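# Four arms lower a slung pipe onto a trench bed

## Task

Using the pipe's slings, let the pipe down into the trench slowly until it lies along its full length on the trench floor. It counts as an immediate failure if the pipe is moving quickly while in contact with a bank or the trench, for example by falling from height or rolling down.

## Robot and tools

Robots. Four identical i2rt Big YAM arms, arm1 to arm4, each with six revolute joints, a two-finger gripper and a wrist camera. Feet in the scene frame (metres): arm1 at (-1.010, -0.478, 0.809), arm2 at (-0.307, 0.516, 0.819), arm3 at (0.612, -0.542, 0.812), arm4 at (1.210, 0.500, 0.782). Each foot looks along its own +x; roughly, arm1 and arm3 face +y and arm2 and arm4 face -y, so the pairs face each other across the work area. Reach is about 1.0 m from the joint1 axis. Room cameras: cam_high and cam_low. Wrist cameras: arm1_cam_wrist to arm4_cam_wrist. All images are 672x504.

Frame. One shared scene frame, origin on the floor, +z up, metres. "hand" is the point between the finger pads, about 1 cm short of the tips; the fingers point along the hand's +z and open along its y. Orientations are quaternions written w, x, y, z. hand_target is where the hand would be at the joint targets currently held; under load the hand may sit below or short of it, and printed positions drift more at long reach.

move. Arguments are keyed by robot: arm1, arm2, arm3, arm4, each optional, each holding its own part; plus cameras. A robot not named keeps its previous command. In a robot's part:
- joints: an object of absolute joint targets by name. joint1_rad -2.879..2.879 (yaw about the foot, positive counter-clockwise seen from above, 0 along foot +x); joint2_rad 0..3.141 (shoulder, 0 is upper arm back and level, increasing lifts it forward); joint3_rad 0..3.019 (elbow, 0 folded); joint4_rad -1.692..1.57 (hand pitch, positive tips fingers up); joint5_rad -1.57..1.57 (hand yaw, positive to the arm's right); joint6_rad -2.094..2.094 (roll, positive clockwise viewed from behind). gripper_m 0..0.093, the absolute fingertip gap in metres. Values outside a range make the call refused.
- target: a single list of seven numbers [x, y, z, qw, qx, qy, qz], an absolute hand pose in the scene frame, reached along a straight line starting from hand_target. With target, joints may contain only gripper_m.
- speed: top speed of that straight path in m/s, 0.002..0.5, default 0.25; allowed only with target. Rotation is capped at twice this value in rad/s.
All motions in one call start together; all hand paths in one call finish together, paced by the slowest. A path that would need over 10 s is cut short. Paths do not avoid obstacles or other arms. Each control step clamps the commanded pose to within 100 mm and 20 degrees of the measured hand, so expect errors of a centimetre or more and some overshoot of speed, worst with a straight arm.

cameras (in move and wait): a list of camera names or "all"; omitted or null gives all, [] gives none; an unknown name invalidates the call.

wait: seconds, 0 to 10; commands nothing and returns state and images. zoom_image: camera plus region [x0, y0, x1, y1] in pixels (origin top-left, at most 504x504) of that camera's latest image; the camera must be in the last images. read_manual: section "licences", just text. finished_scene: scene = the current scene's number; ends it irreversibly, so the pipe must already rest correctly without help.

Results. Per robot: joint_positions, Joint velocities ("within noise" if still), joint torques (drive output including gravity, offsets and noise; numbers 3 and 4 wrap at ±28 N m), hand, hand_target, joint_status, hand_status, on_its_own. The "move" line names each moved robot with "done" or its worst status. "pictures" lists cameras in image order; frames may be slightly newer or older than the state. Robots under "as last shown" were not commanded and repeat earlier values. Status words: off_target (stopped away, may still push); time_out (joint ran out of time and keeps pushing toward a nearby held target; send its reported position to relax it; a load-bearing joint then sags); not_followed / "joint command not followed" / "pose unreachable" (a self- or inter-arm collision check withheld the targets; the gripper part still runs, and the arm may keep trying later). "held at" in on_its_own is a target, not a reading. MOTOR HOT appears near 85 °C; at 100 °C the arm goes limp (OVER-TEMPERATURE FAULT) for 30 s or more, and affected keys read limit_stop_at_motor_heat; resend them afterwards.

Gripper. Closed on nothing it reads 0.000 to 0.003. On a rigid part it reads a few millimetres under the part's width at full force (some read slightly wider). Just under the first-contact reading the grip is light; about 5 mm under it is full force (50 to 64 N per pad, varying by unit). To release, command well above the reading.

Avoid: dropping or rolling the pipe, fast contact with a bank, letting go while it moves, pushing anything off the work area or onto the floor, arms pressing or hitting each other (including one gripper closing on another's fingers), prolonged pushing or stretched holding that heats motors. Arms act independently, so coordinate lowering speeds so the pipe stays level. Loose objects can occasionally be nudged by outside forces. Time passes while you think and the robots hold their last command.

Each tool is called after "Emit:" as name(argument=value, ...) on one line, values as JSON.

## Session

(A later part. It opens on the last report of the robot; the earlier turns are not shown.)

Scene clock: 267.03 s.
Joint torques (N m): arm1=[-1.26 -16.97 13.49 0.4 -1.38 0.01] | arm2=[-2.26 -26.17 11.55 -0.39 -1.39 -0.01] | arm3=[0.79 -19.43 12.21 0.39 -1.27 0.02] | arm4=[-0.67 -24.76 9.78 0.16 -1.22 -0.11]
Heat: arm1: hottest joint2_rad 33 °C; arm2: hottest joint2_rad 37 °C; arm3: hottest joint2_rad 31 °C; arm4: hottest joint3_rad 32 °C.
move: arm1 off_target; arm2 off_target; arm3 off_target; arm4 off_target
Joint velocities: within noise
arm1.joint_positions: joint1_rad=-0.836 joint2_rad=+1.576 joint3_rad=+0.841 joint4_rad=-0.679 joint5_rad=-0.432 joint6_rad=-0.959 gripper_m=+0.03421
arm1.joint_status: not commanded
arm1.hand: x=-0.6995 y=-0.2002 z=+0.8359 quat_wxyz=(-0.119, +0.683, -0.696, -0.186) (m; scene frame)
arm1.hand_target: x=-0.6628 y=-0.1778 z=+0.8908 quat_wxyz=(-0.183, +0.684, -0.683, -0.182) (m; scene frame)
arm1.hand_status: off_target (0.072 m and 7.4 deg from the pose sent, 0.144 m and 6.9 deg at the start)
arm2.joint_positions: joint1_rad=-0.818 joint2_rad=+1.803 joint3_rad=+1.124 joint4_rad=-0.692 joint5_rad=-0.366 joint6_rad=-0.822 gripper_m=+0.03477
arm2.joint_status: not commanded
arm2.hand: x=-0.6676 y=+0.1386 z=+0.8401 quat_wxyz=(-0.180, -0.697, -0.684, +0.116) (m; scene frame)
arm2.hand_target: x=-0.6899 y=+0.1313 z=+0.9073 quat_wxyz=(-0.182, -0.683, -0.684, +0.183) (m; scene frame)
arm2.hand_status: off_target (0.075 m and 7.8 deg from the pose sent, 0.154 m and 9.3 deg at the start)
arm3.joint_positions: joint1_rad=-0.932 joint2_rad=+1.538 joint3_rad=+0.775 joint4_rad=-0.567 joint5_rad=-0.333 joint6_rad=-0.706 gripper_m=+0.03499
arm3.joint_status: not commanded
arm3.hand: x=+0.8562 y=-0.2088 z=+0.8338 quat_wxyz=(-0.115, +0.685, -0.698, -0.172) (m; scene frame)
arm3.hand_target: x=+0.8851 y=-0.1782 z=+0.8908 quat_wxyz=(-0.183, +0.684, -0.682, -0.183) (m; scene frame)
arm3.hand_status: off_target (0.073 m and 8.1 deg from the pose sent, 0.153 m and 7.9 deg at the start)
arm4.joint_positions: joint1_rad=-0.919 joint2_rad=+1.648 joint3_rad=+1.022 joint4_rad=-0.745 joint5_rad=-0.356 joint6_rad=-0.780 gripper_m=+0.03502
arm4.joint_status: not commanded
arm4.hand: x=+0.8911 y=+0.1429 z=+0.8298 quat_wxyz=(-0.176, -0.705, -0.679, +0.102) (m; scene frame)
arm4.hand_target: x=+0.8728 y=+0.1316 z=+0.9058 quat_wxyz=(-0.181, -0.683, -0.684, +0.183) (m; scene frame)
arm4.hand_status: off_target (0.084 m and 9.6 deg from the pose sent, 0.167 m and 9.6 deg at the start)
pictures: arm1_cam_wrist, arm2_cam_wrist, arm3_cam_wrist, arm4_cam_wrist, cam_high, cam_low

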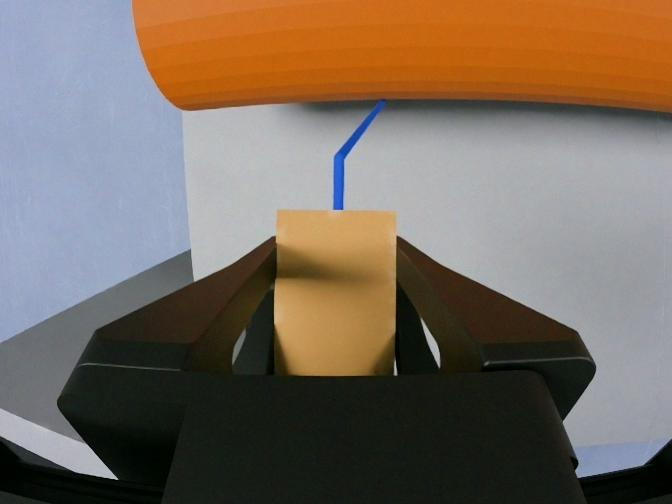

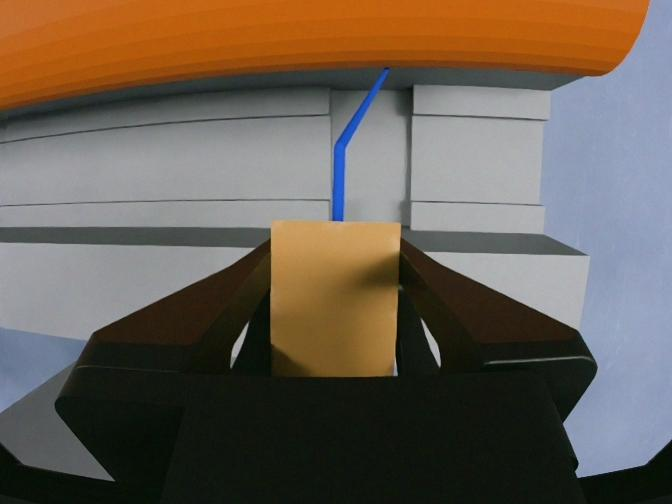

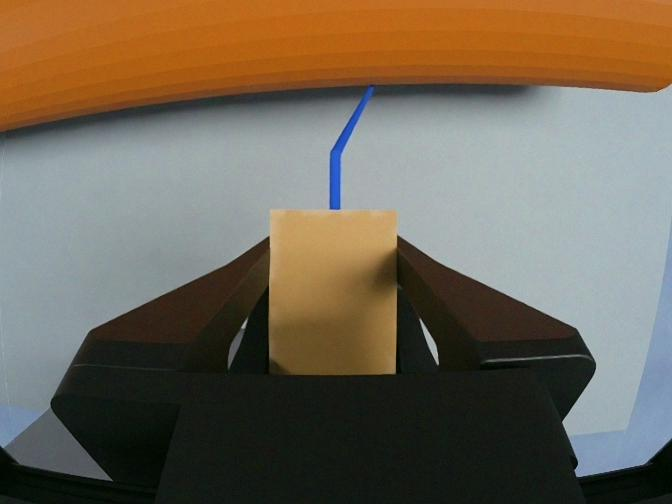

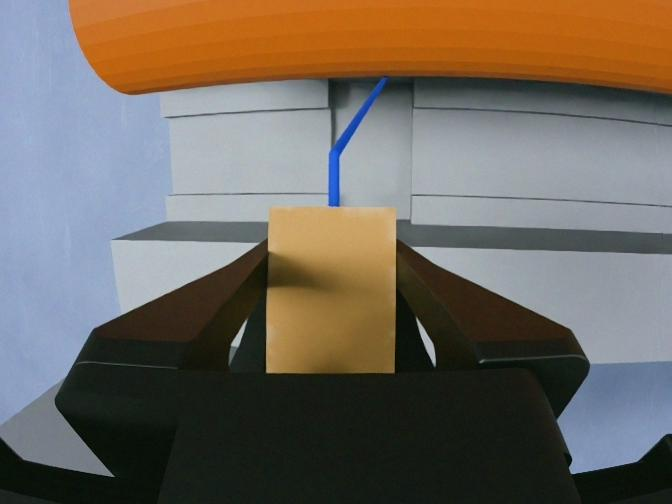

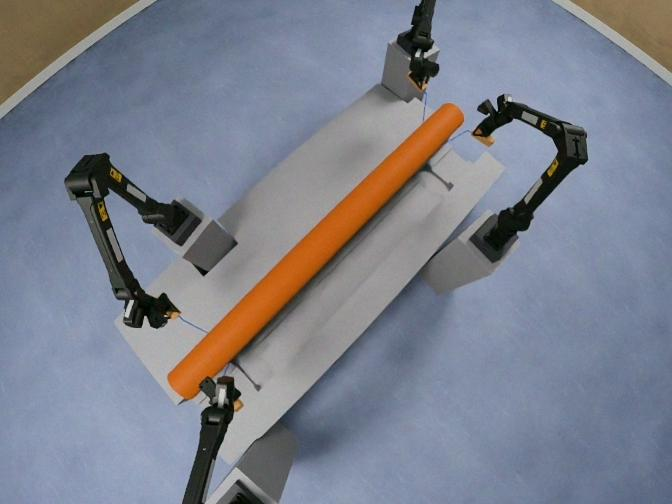

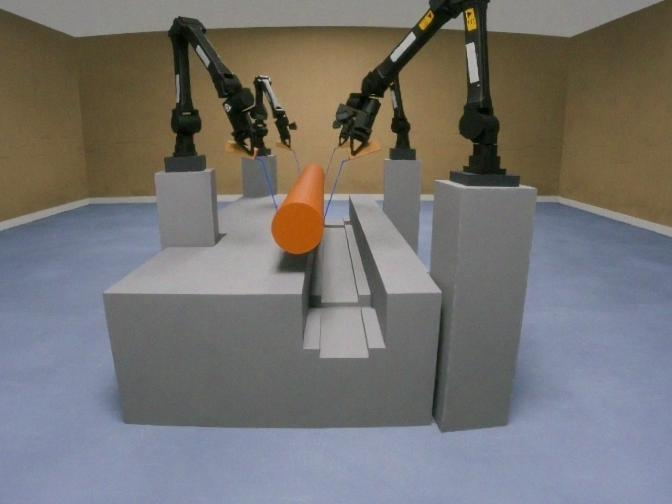

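Emit:
move(arm1={"target": [-0.659, -0.045, 0.89, -0.183, 0.683, -0.683, -0.183], "speed": 0.1}, arm2={"target": [-0.692, 0.255, 0.90, -0.183, -0.683, -0.683, 0.183], "speed": 0.1}, arm3={"target": [0.888, -0.045, 0.89, -0.183, 0.683, -0.683, -0.183], "speed": 0.1}, arm4={"target": [0.870, 0.255, 0.90, -0.183, -0.683, -0.683, 0.183], "speed": 0.1})

Emit:
zoom_image(camera="cam_low", region=[130, 90, 430, 315])

Scene clock: 280.87 s.
Joint torques (N m): arm1=[-1.26 -20.66 14.15 1.25 -1.19 0.02] | arm2=[-2.73 -21.95 10.89 -0.73 -1.47 -0.02] | arm3=[0.97 -26.17 12.46 0.73 -1.02 0.03] | arm4=[-1.14 -20.6 9.63 -0.36 -1.35 -0.08]
Heat: arm1: hottest joint3_rad 38 °C; arm2: hottest joint2_rad 36 °C; arm3: hottest joint3_rad 35 °C; arm4: hottest joint3_rad 33 °C.
move: arm1 off_target; arm2 off_target; arm3 off_target; arm4 off_target
Joint velocities: within noise
arm1.joint_positions: joint1_rad=-0.614 joint2_rad=+1.751 joint3_rad=+1.044 joint4_rad=-0.648 joint5_rad=-0.361 joint6_rad=-0.726 gripper_m=+0.03421
arm1.joint_status: not commanded
arm1.hand: x=-0.6989 y=-0.0860 z=+0.8230 quat_wxyz=(-0.103, +0.684, -0.701, -0.173) (m; scene frame)
arm1.hand_target: x=-0.6639 y=-0.0504 z=+0.8923 quat_wxyz=(-0.183, +0.684, -0.682, -0.183) (m; scene frame)
arm1.hand_status: off_target (0.088 m and 9.5 deg from the pose sent, 0.169 m and 7.4 deg at the start)
arm2.joint_positions: joint1_rad=-1.045 joint2_rad=+1.661 joint3_rad=+0.950 joint4_rad=-0.735 joint5_rad=-0.431 joint6_rad=-1.068 gripper_m=+0.03477
arm2.joint_status: not commanded
arm2.hand: x=-0.6696 y=+0.2549 z=+0.8482 quat_wxyz=(-0.191, -0.692, -0.685, +0.128) (m; scene frame)
arm2.hand_target: x=-0.6905 y=+0.2551 z=+0.8978 quat_wxyz=(-0.182, -0.683, -0.684, +0.183) (m; scene frame)
arm2.hand_status: off_target (0.056 m and 6.5 deg from the pose sent, 0.133 m and 7.8 deg at the start)
arm3.joint_positions: joint1_rad=-0.752 joint2_rad=+1.782 joint3_rad=+1.048 joint4_rad=-0.567 joint5_rad=-0.264 joint6_rad=-0.530 gripper_m=+0.03499
arm3.joint_status: not commanded
arm3.hand: x=+0.8600 y=-0.0891 z=+0.8162 quat_wxyz=(-0.105, +0.687, -0.701, -0.159) (m; scene frame)
arm3.hand_target: x=+0.8846 y=-0.0506 z=+0.8913 quat_wxyz=(-0.183, +0.683, -0.683, -0.183) (m; scene frame)
arm3.hand_status: off_target (0.090 m and 9.6 deg from the pose sent, 0.176 m and 8.1 deg at the start)
arm4.joint_positions: joint1_rad=-1.171 joint2_rad=+1.491 joint3_rad=+0.852 joint4_rad=-0.820 joint5_rad=-0.432 joint6_rad=-1.052 gripper_m=+0.03500
arm4.joint_status: not commanded
arm4.hand: x=+0.8914 y=+0.2602 z=+0.8383 quat_wxyz=(-0.191, -0.699, -0.679, +0.114) (m; scene frame)
arm4.hand_target: x=+0.8720 y=+0.2552 z=+0.8964 quat_wxyz=(-0.182, -0.683, -0.684, +0.183) (m; scene frame)
arm4.hand_status: off_target (0.065 m and 8.2 deg from the pose sent, 0.134 m and 9.6 deg at the start)
pictures: arm1_cam_wrist, arm2_cam_wrist, arm3_cam_wrist, arm4_cam_wrist, cam_high, cam_low

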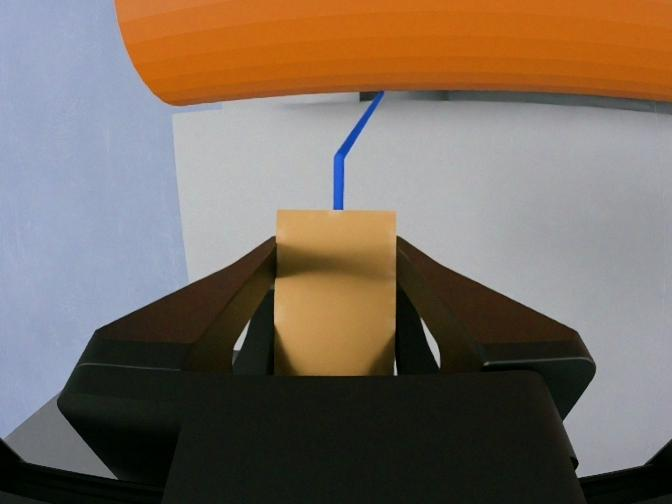

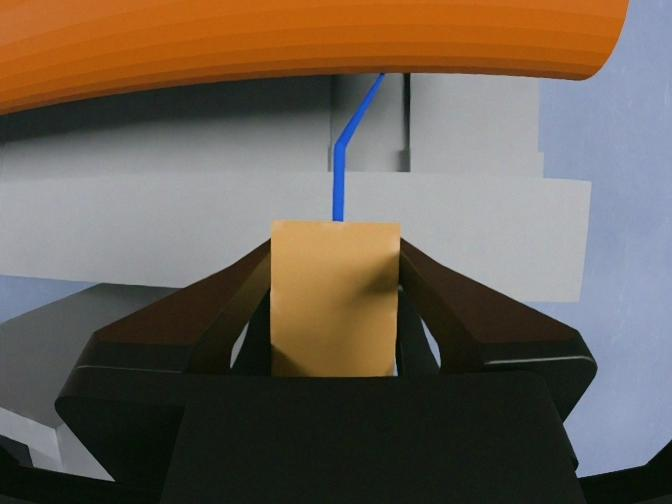

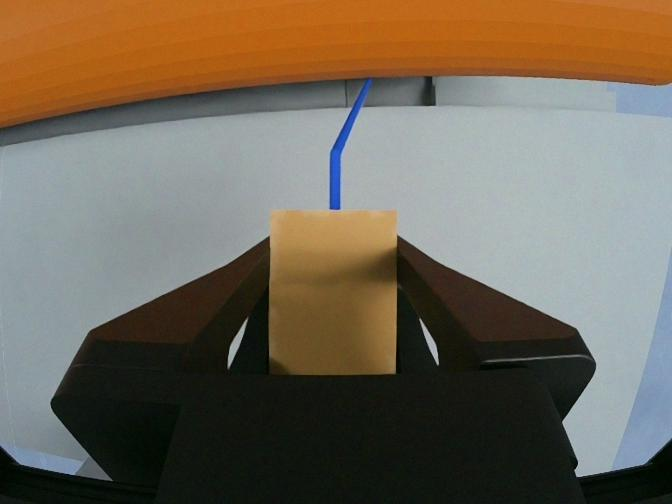

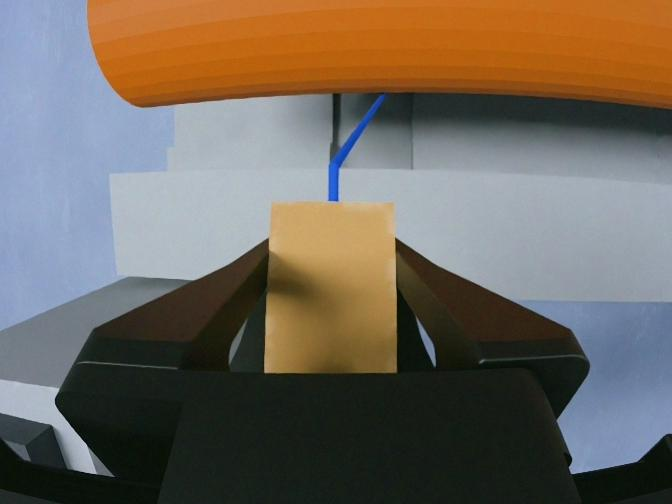

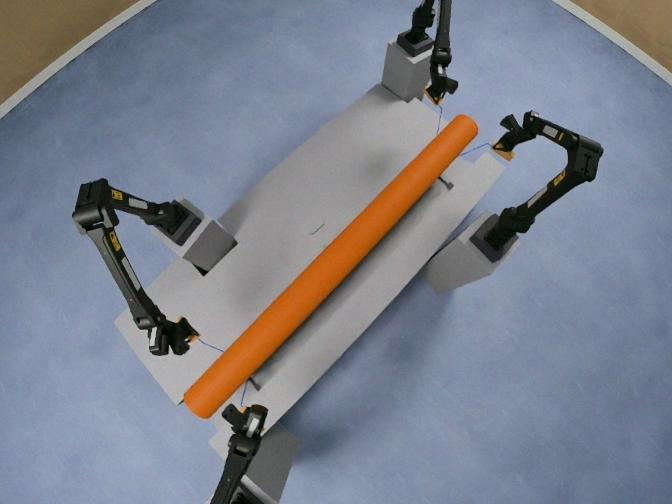

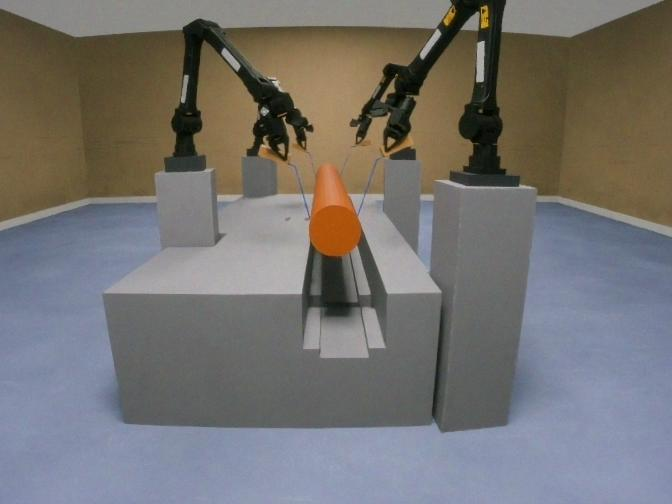

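Scaled by 1.680.

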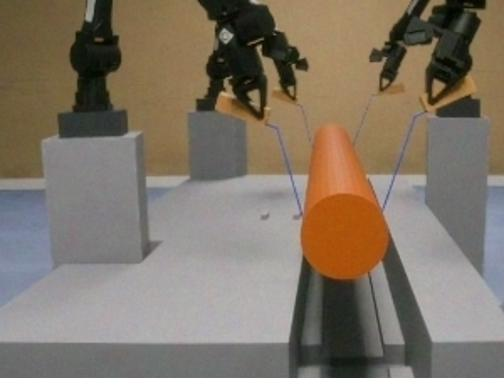

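Emit:
zoom_image(camera="cam_high", region=[270, 190, 370, 270])

Emit:
zoom_image(camera="cam_low", region=[260, 170, 360, 270])

Scaled by 5.040.

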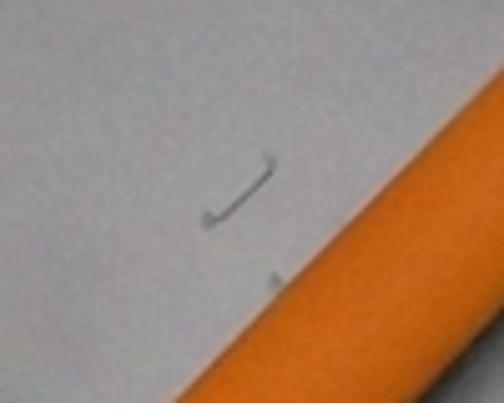

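Scaled by 5.040.

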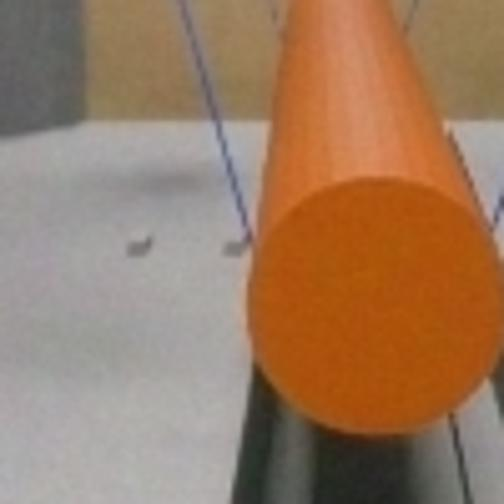

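Emit:
move(arm1={"target": [-0.659, -0.030, 0.75, -0.183, 0.683, -0.683, -0.183], "speed": 0.1}, arm2={"target": [-0.692, 0.270, 0.75, -0.183, -0.683, -0.683, 0.183], "speed": 0.1}, arm3={"target": [0.888, -0.030, 0.755, -0.183, 0.683, -0.683, -0.183], "speed": 0.1}, arm4={"target": [0.870, 0.270, 0.755, -0.183, -0.683, -0.683, 0.183], "speed": 0.1})

Emit:
zoom_image(camera="cam_low", region=[130, 90, 430, 315])

Scene clock: 296.37 s.
Joint torques (N m): arm1=[-0.73 -24.41 8.27 1.66 -1.12 0.02] | arm2=[-3.08 -20.66 6.42 0.25 -1.53 -0.02] | arm3=[1.2 -28.63 7.54 1.42 -0.93 0.05] | arm4=[-1.44 -18.43 5.72 0.65 -1.51 -0.08]
Heat: arm1: hottest joint3_rad 44 °C; arm2: hottest joint2_rad 37 °C; arm3: hottest joint3_rad 36 °C; arm4: hottest joint3_rad 34 °C.
move: arm1 off_target; arm2 off_target; arm3 off_target; arm4 off_target
Joint velocities: within noise
arm1.joint_positions: joint1_rad=-0.590 joint2_rad=+2.042 joint3_rad=+1.044 joint4_rad=-0.318 joint5_rad=-0.352 joint6_rad=-0.701 gripper_m=+0.03421
arm1.joint_status: not commanded
arm1.hand: x=-0.6896 y=-0.0638 z=+0.6977 quat_wxyz=(-0.118, +0.685, -0.698, -0.172) (m; scene frame)
arm1.hand_target: x=-0.6610 y=-0.0324 z=+0.7507 quat_wxyz=(-0.183, +0.684, -0.683, -0.183) (m; scene frame)
arm1.hand_status: off_target (0.069 m and 7.8 deg from the pose sent, 0.100 m and 9.5 deg at the start)
arm2.joint_positions: joint1_rad=-1.080 joint2_rad=+1.936 joint3_rad=+0.847 joint4_rad=-0.360 joint5_rad=-0.437 joint6_rad=-1.111 gripper_m=+0.03477
arm2.joint_status: not commanded
arm2.hand: x=-0.6636 y=+0.2714 z=+0.7176 quat_wxyz=(-0.190, -0.688, -0.687, +0.135) (m; scene frame)
arm2.hand_target: x=-0.6912 y=+0.2705 z=+0.7491 quat_wxyz=(-0.182, -0.683, -0.684, +0.183) (m; scene frame)
arm2.hand_status: off_target (0.043 m and 5.6 deg from the pose sent, 0.102 m and 6.5 deg at the start)
arm3.joint_positions: joint1_rad=-0.739 joint2_rad=+2.060 joint3_rad=+1.048 joint4_rad=-0.259 joint5_rad=-0.260 joint6_rad=-0.515 gripper_m=+0.03499
arm3.joint_status: not commanded
arm3.hand: x=+0.8649 y=-0.0700 z=+0.6967 quat_wxyz=(-0.118, +0.687, -0.699, -0.162) (m; scene frame)
arm3.hand_target: x=+0.8863 y=-0.0327 z=+0.7553 quat_wxyz=(-0.183, +0.683, -0.683, -0.183) (m; scene frame)
arm3.hand_status: off_target (0.074 m and 8.1 deg from the pose sent, 0.090 m and 9.6 deg at the start)
arm4.joint_positions: joint1_rad=-1.208 joint2_rad=+1.743 joint3_rad=+0.708 joint4_rad=-0.416 joint5_rad=-0.438 joint6_rad=-1.097 gripper_m=+0.03500
arm4.joint_status: not commanded
arm4.hand: x=+0.8984 y=+0.2774 z=+0.7165 quat_wxyz=(-0.188, -0.696, -0.682, +0.125) (m; scene frame)
arm4.hand_target: x=+0.8710 y=+0.2705 z=+0.7533 quat_wxyz=(-0.182, -0.683, -0.684, +0.183) (m; scene frame)
arm4.hand_status: off_target (0.048 m and 6.8 deg from the pose sent, 0.087 m and 8.2 deg at the start)
pictures: arm1_cam_wrist, arm2_cam_wrist, arm3_cam_wrist, arm4_cam_wrist, cam_high, cam_low

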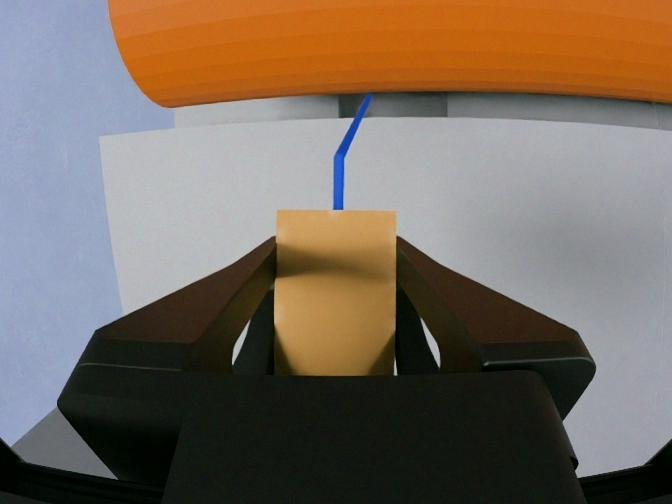

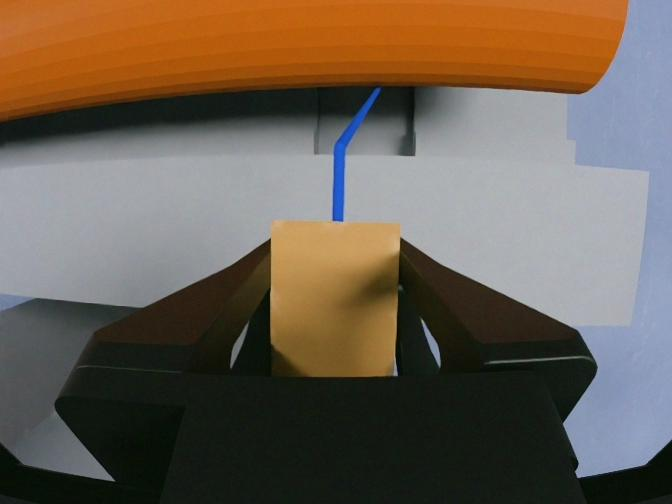

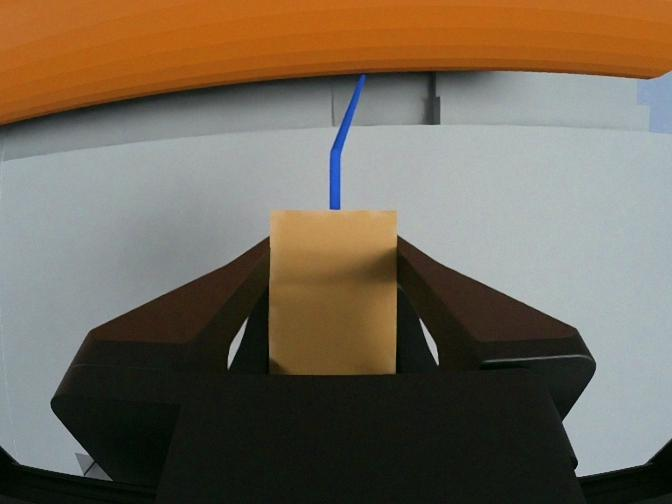

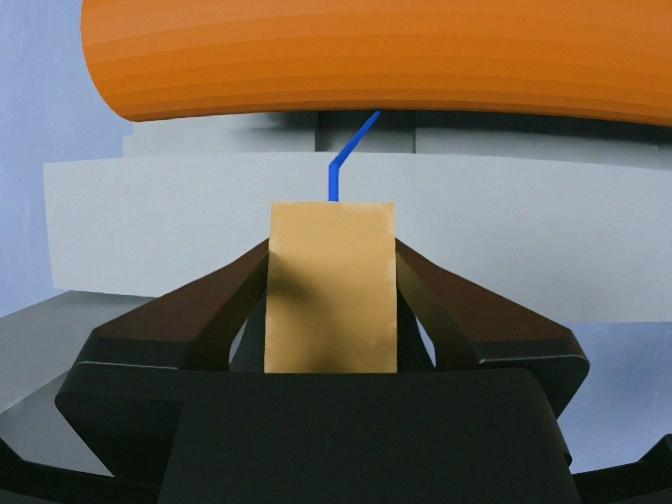

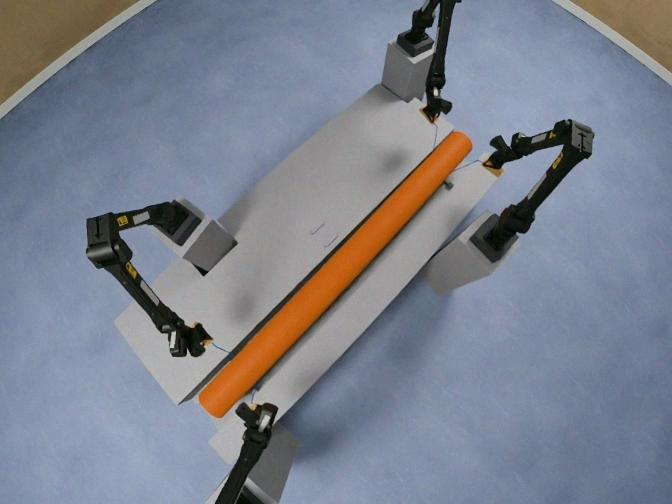

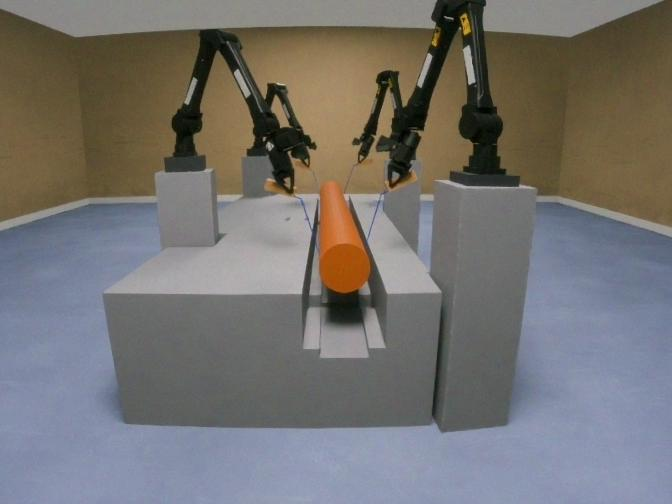

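Scaled by 1.680.

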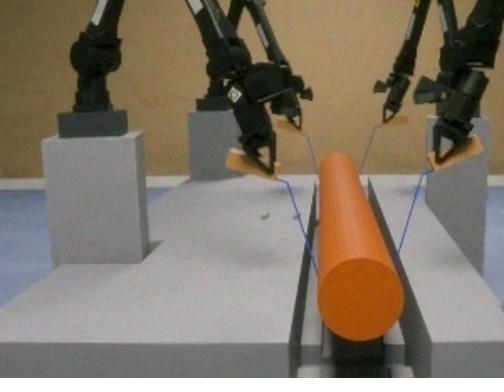

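Emit:
move(arm1={"target": [-0.659, -0.033, 0.655, -0.183, 0.683, -0.683, -0.183], "speed": 0.08}, arm2={"target": [-0.692, 0.267, 0.655, -0.183, -0.683, -0.683, 0.183], "speed": 0.08}, arm3={"target": [0.888, -0.033, 0.660, -0.183, 0.683, -0.683, -0.183], "speed": 0.08}, arm4={"target": [0.870, 0.267, 0.660, -0.183, -0.683, -0.683, 0.183], "speed": 0.08})

Emit:
zoom_image(camera="cam_low", region=[230, 190, 430, 390])

Scene clock: 301.33 s.
Joint torques (N m): arm1=[-0.85 -23.53 6.63 1.91 -1.13 0.05] | arm2=[-2.78 -20.78 5.3 0.24 -1.5 0.04] | arm3=[0.97 -28.1 5.85 1.46 -0.98 0.01] | arm4=[-1.03 -19.6 3.56 0.72 -1.49 0.01]
Heat: arm1: hottest joint3_rad 43 °C; arm2: hottest joint2_rad 37 °C; arm3: hottest joint3_rad 36 °C; arm4: hottest joint5_rad 34 °C.
move: arm1 off_target; arm2 off_target; arm3 off_target; arm4 off_target
Joint velocities: within noise
arm1.joint_positions: joint1_rad=-0.589 joint2_rad=+2.241 joint3_rad=+1.054 joint4_rad=-0.111 joint5_rad=-0.352 joint6_rad=-0.700 gripper_m=+0.03421
arm1.joint_status: not commanded
arm1.hand: x=-0.6913 y=-0.0672 z=+0.6138 quat_wxyz=(-0.126, +0.686, -0.696, -0.172) (m; scene frame)
arm1.hand_target: x=-0.6604 y=-0.0349 z=+0.6562 quat_wxyz=(-0.183, +0.684, -0.683, -0.183) (m; scene frame)
arm1.hand_status: off_target (0.063 m and 6.8 deg from the pose sent, 0.061 m and 7.8 deg at the start)
arm2.joint_positions: joint1_rad=-1.080 joint2_rad=+2.182 joint3_rad=+0.857 joint4_rad=-0.123 joint5_rad=-0.438 joint6_rad=-1.113 gripper_m=+0.03477
arm2.joint_status: not commanded
arm2.hand: x=-0.6554 y=+0.2736 z=+0.6275 quat_wxyz=(-0.189, -0.688, -0.688, +0.136) (m; scene frame)
arm2.hand_target: x=-0.6911 y=+0.2679 z=+0.6549 quat_wxyz=(-0.182, -0.683, -0.684, +0.183) (m; scene frame)
arm2.hand_status: off_target (0.046 m and 5.5 deg from the pose sent, 0.069 m and 5.6 deg at the start)
arm3.joint_positions: joint1_rad=-0.739 joint2_rad=+2.260 joint3_rad=+1.062 joint4_rad=-0.054 joint5_rad=-0.260 joint6_rad=-0.515 gripper_m=+0.03499
arm3.joint_status: not commanded
arm3.hand: x=+0.8634 y=-0.0720 z=+0.6131 quat_wxyz=(-0.127, +0.686, -0.697, -0.164) (m; scene frame)
arm3.hand_target: x=+0.8868 y=-0.0351 z=+0.6605 quat_wxyz=(-0.183, +0.683, -0.683, -0.183) (m; scene frame)
arm3.hand_status: off_target (0.066 m and 7.0 deg from the pose sent, 0.057 m and 8.1 deg at the start)
arm4.joint_positions: joint1_rad=-1.208 joint2_rad=+2.020 joint3_rad=+0.700 joint4_rad=-0.125 joint5_rad=-0.438 joint6_rad=-1.098 gripper_m=+0.03500
arm4.joint_status: not commanded
arm4.hand: x=+0.9028 y=+0.2790 z=+0.6256 quat_wxyz=(-0.187, -0.694, -0.683, +0.129) (m; scene frame)
arm4.hand_target: x=+0.8710 y=+0.2678 z=+0.6586 quat_wxyz=(-0.182, -0.683, -0.684, +0.183) (m; scene frame)
arm4.hand_status: off_target (0.049 m and 6.4 deg from the pose sent, 0.064 m and 6.8 deg at the start)
pictures: arm1_cam_wrist, arm2_cam_wrist, arm3_cam_wrist, arm4_cam_wrist, cam_high, cam_low

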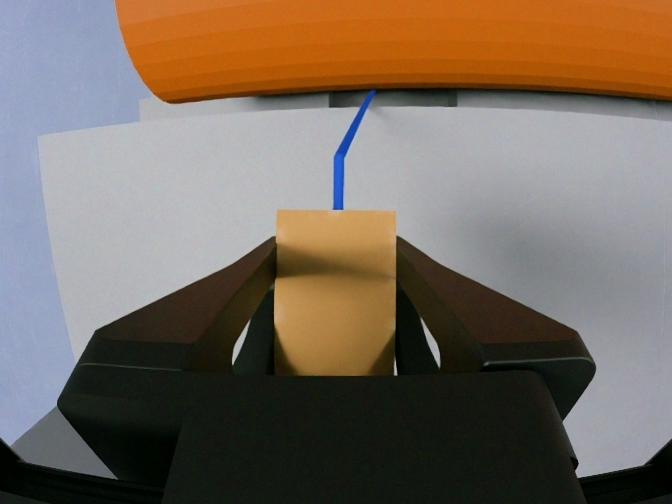

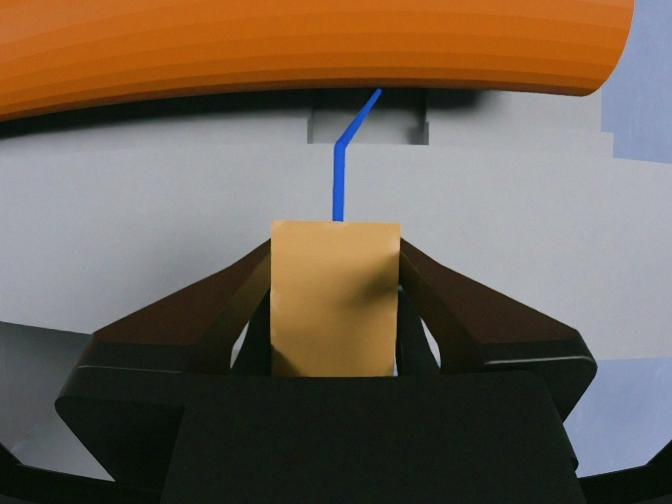

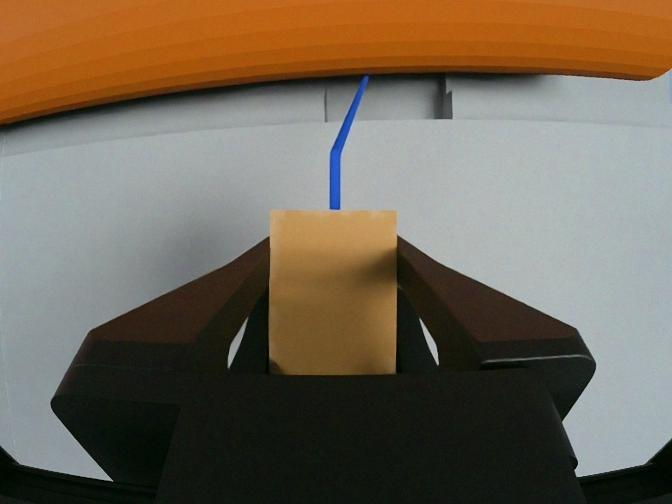

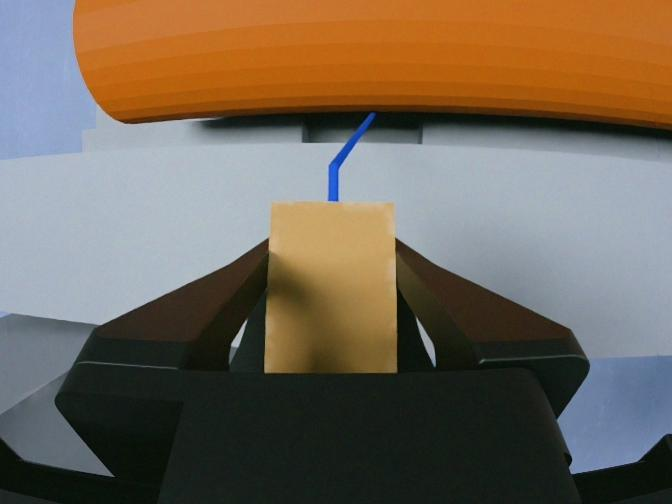

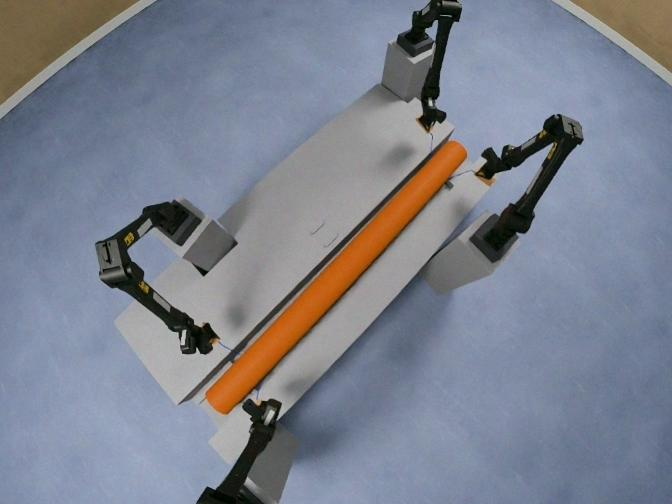

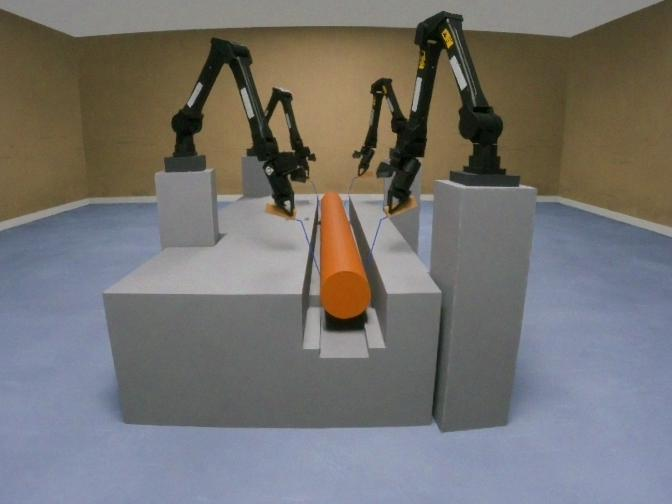

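Scaled by 2.520.

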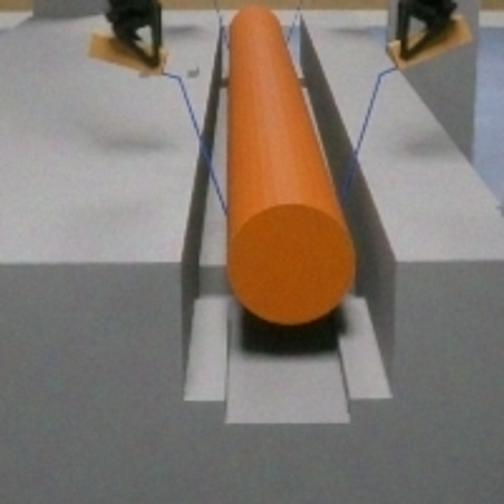

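Emit:
move(arm1={"target": [-0.659, -0.035, 0.585, -0.183, 0.683, -0.683, -0.183], "speed": 0.06}, arm2={"target": [-0.692, 0.263, 0.585, -0.183, -0.683, -0.683, 0.183], "speed": 0.06}, arm3={"target": [0.888, -0.035, 0.590, -0.183, 0.683, -0.683, -0.183], "speed": 0.06}, arm4={"target": [0.870, 0.263, 0.590, -0.183, -0.683, -0.683, 0.183], "speed": 0.06})

Emit:
zoom_image(camera="cam_low", region=[230, 190, 430, 390])

Scene clock: 306.90 s.
Joint torques (N m): arm1=[-1.67 -22.65 4.42 1.73 -0.89 0.01] | arm2=[-2.37 -20.78 3.32 0.49 -1.44 0.11] | arm3=[0.62 -27.16 4.48 1.59 -0.91 -0.03] | arm4=[-0.38 -19.55 1.57 0.96 -1.31 0.13]
Heat: arm1: hottest joint3_rad 42 °C; arm2: hottest joint2_rad 37 °C; arm3: hottest joint2_rad 35 °C; arm4: hottest joint5_rad 34 °C.
move: arm1 off_target; arm2 off_target; arm3 off_target; arm4 off_target
Joint velocities: within noise
arm1.joint_positions: joint1_rad=-0.583 joint2_rad=+2.403 joint3_rad=+1.123 joint4_rad=+0.014 joint5_rad=-0.358 joint6_rad=-0.700 gripper_m=+0.03421
arm1.joint_status: not commanded
arm1.hand: x=-0.6864 y=-0.0572 z=+0.5544 quat_wxyz=(-0.141, +0.688, -0.689, -0.176) (m; scene frame)
arm1.hand_target: x=-0.6596 y=-0.0360 z=+0.5853 quat_wxyz=(-0.183, +0.683, -0.683, -0.183) (m; scene frame)
arm1.hand_status: off_target (0.047 m and 5.0 deg from the pose sent, 0.054 m and 6.8 deg at the start)
arm2.joint_positions: joint1_rad=-1.080 joint2_rad=+2.373 joint3_rad=+0.931 joint4_rad=+0.010 joint5_rad=-0.439 joint6_rad=-1.113 gripper_m=+0.03477
arm2.joint_status: not commanded
arm2.hand: x=-0.6605 y=+0.2701 z=+0.5627 quat_wxyz=(-0.187, -0.686, -0.688, +0.143) (m; scene frame)
arm2.hand_target: x=-0.6914 y=+0.2636 z=+0.5850 quat_wxyz=(-0.182, -0.683, -0.684, +0.183) (m; scene frame)
arm2.hand_status: off_target (0.039 m and 4.7 deg from the pose sent, 0.057 m and 5.5 deg at the start)
arm3.joint_positions: joint1_rad=-0.739 joint2_rad=+2.414 joint3_rad=+1.119 joint4_rad=+0.066 joint5_rad=-0.262 joint6_rad=-0.515 gripper_m=+0.03499
arm3.joint_status: not commanded
arm3.hand: x=+0.8657 y=-0.0673 z=+0.5551 quat_wxyz=(-0.137, +0.686, -0.695, -0.168) (m; scene frame)
arm3.hand_target: x=+0.8873 y=-0.0363 z=+0.5905 quat_wxyz=(-0.183, +0.683, -0.683, -0.183) (m; scene frame)
arm3.hand_status: off_target (0.053 m and 5.7 deg from the pose sent, 0.050 m and 7.0 deg at the start)
arm4.joint_positions: joint1_rad=-1.208 joint2_rad=+2.233 joint3_rad=+0.756 joint4_rad=+0.051 joint5_rad=-0.442 joint6_rad=-1.098 gripper_m=+0.03500
arm4.joint_status: not commanded
arm4.hand: x=+0.8982 y=+0.2759 z=+0.5614 quat_wxyz=(-0.186, -0.692, -0.684, +0.138) (m; scene frame)
arm4.hand_target: x=+0.8708 y=+0.2636 z=+0.5890 quat_wxyz=(-0.183, -0.683, -0.684, +0.183) (m; scene frame)
arm4.hand_status: off_target (0.042 m and 5.3 deg from the pose sent, 0.051 m and 6.4 deg at the start)
pictures: arm1_cam_wrist, arm2_cam_wrist, arm3_cam_wrist, arm4_cam_wrist, cam_high, cam_low

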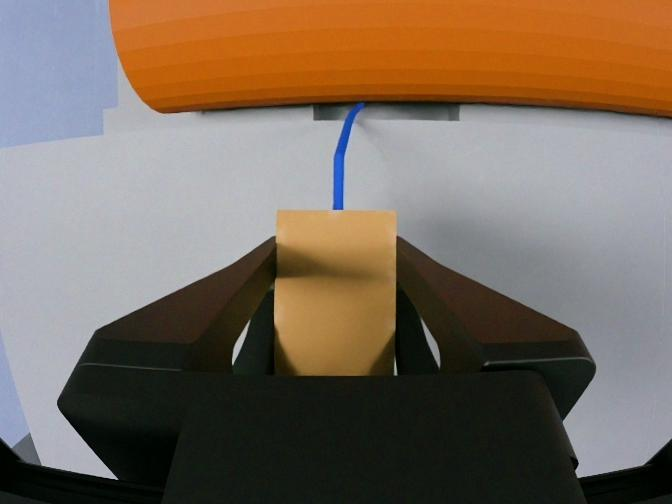

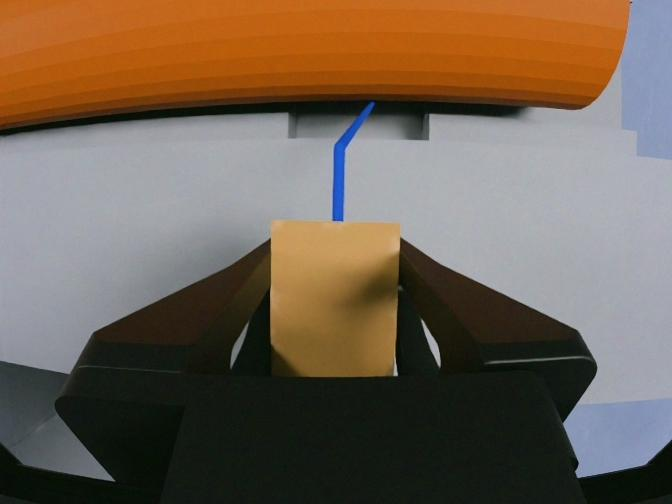

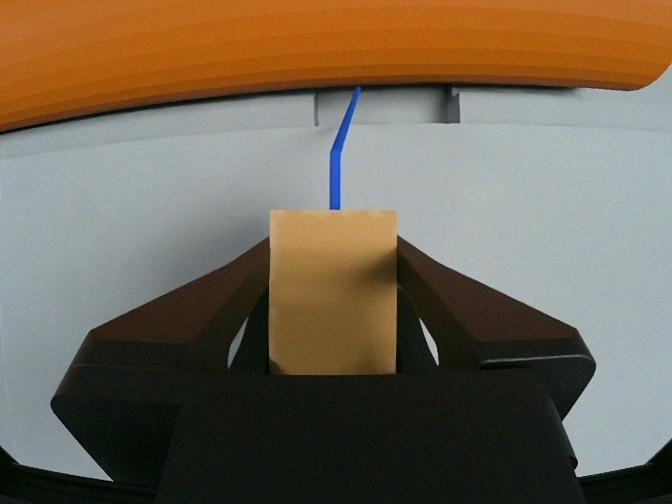

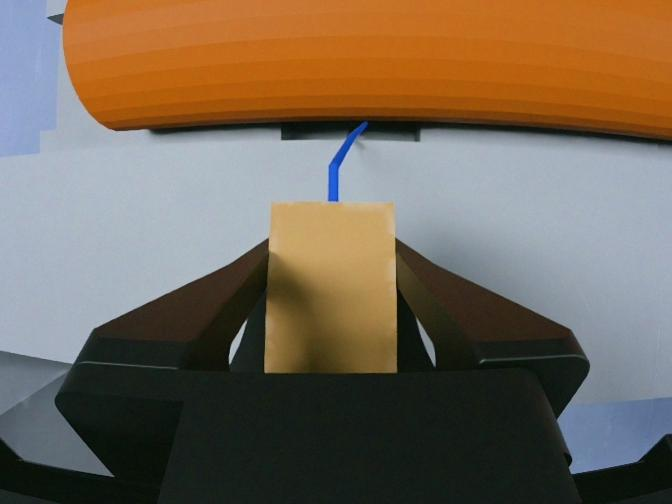

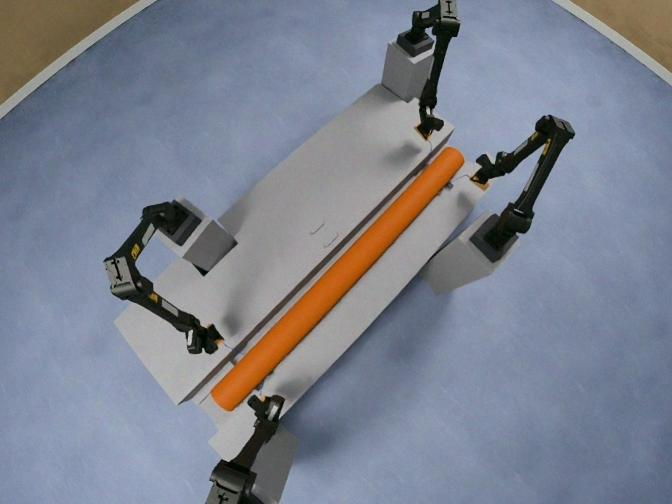

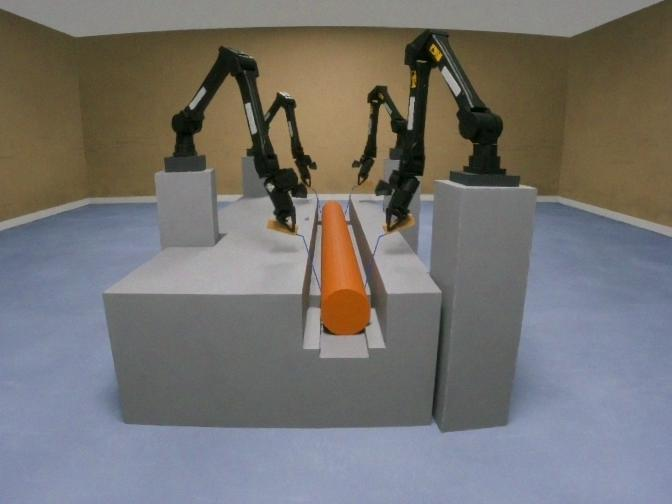

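Scaled by 2.520.

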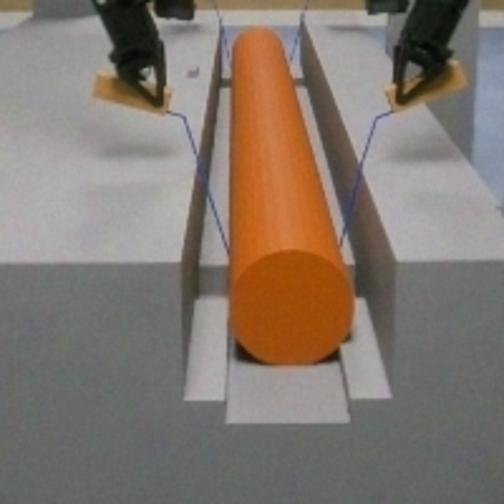

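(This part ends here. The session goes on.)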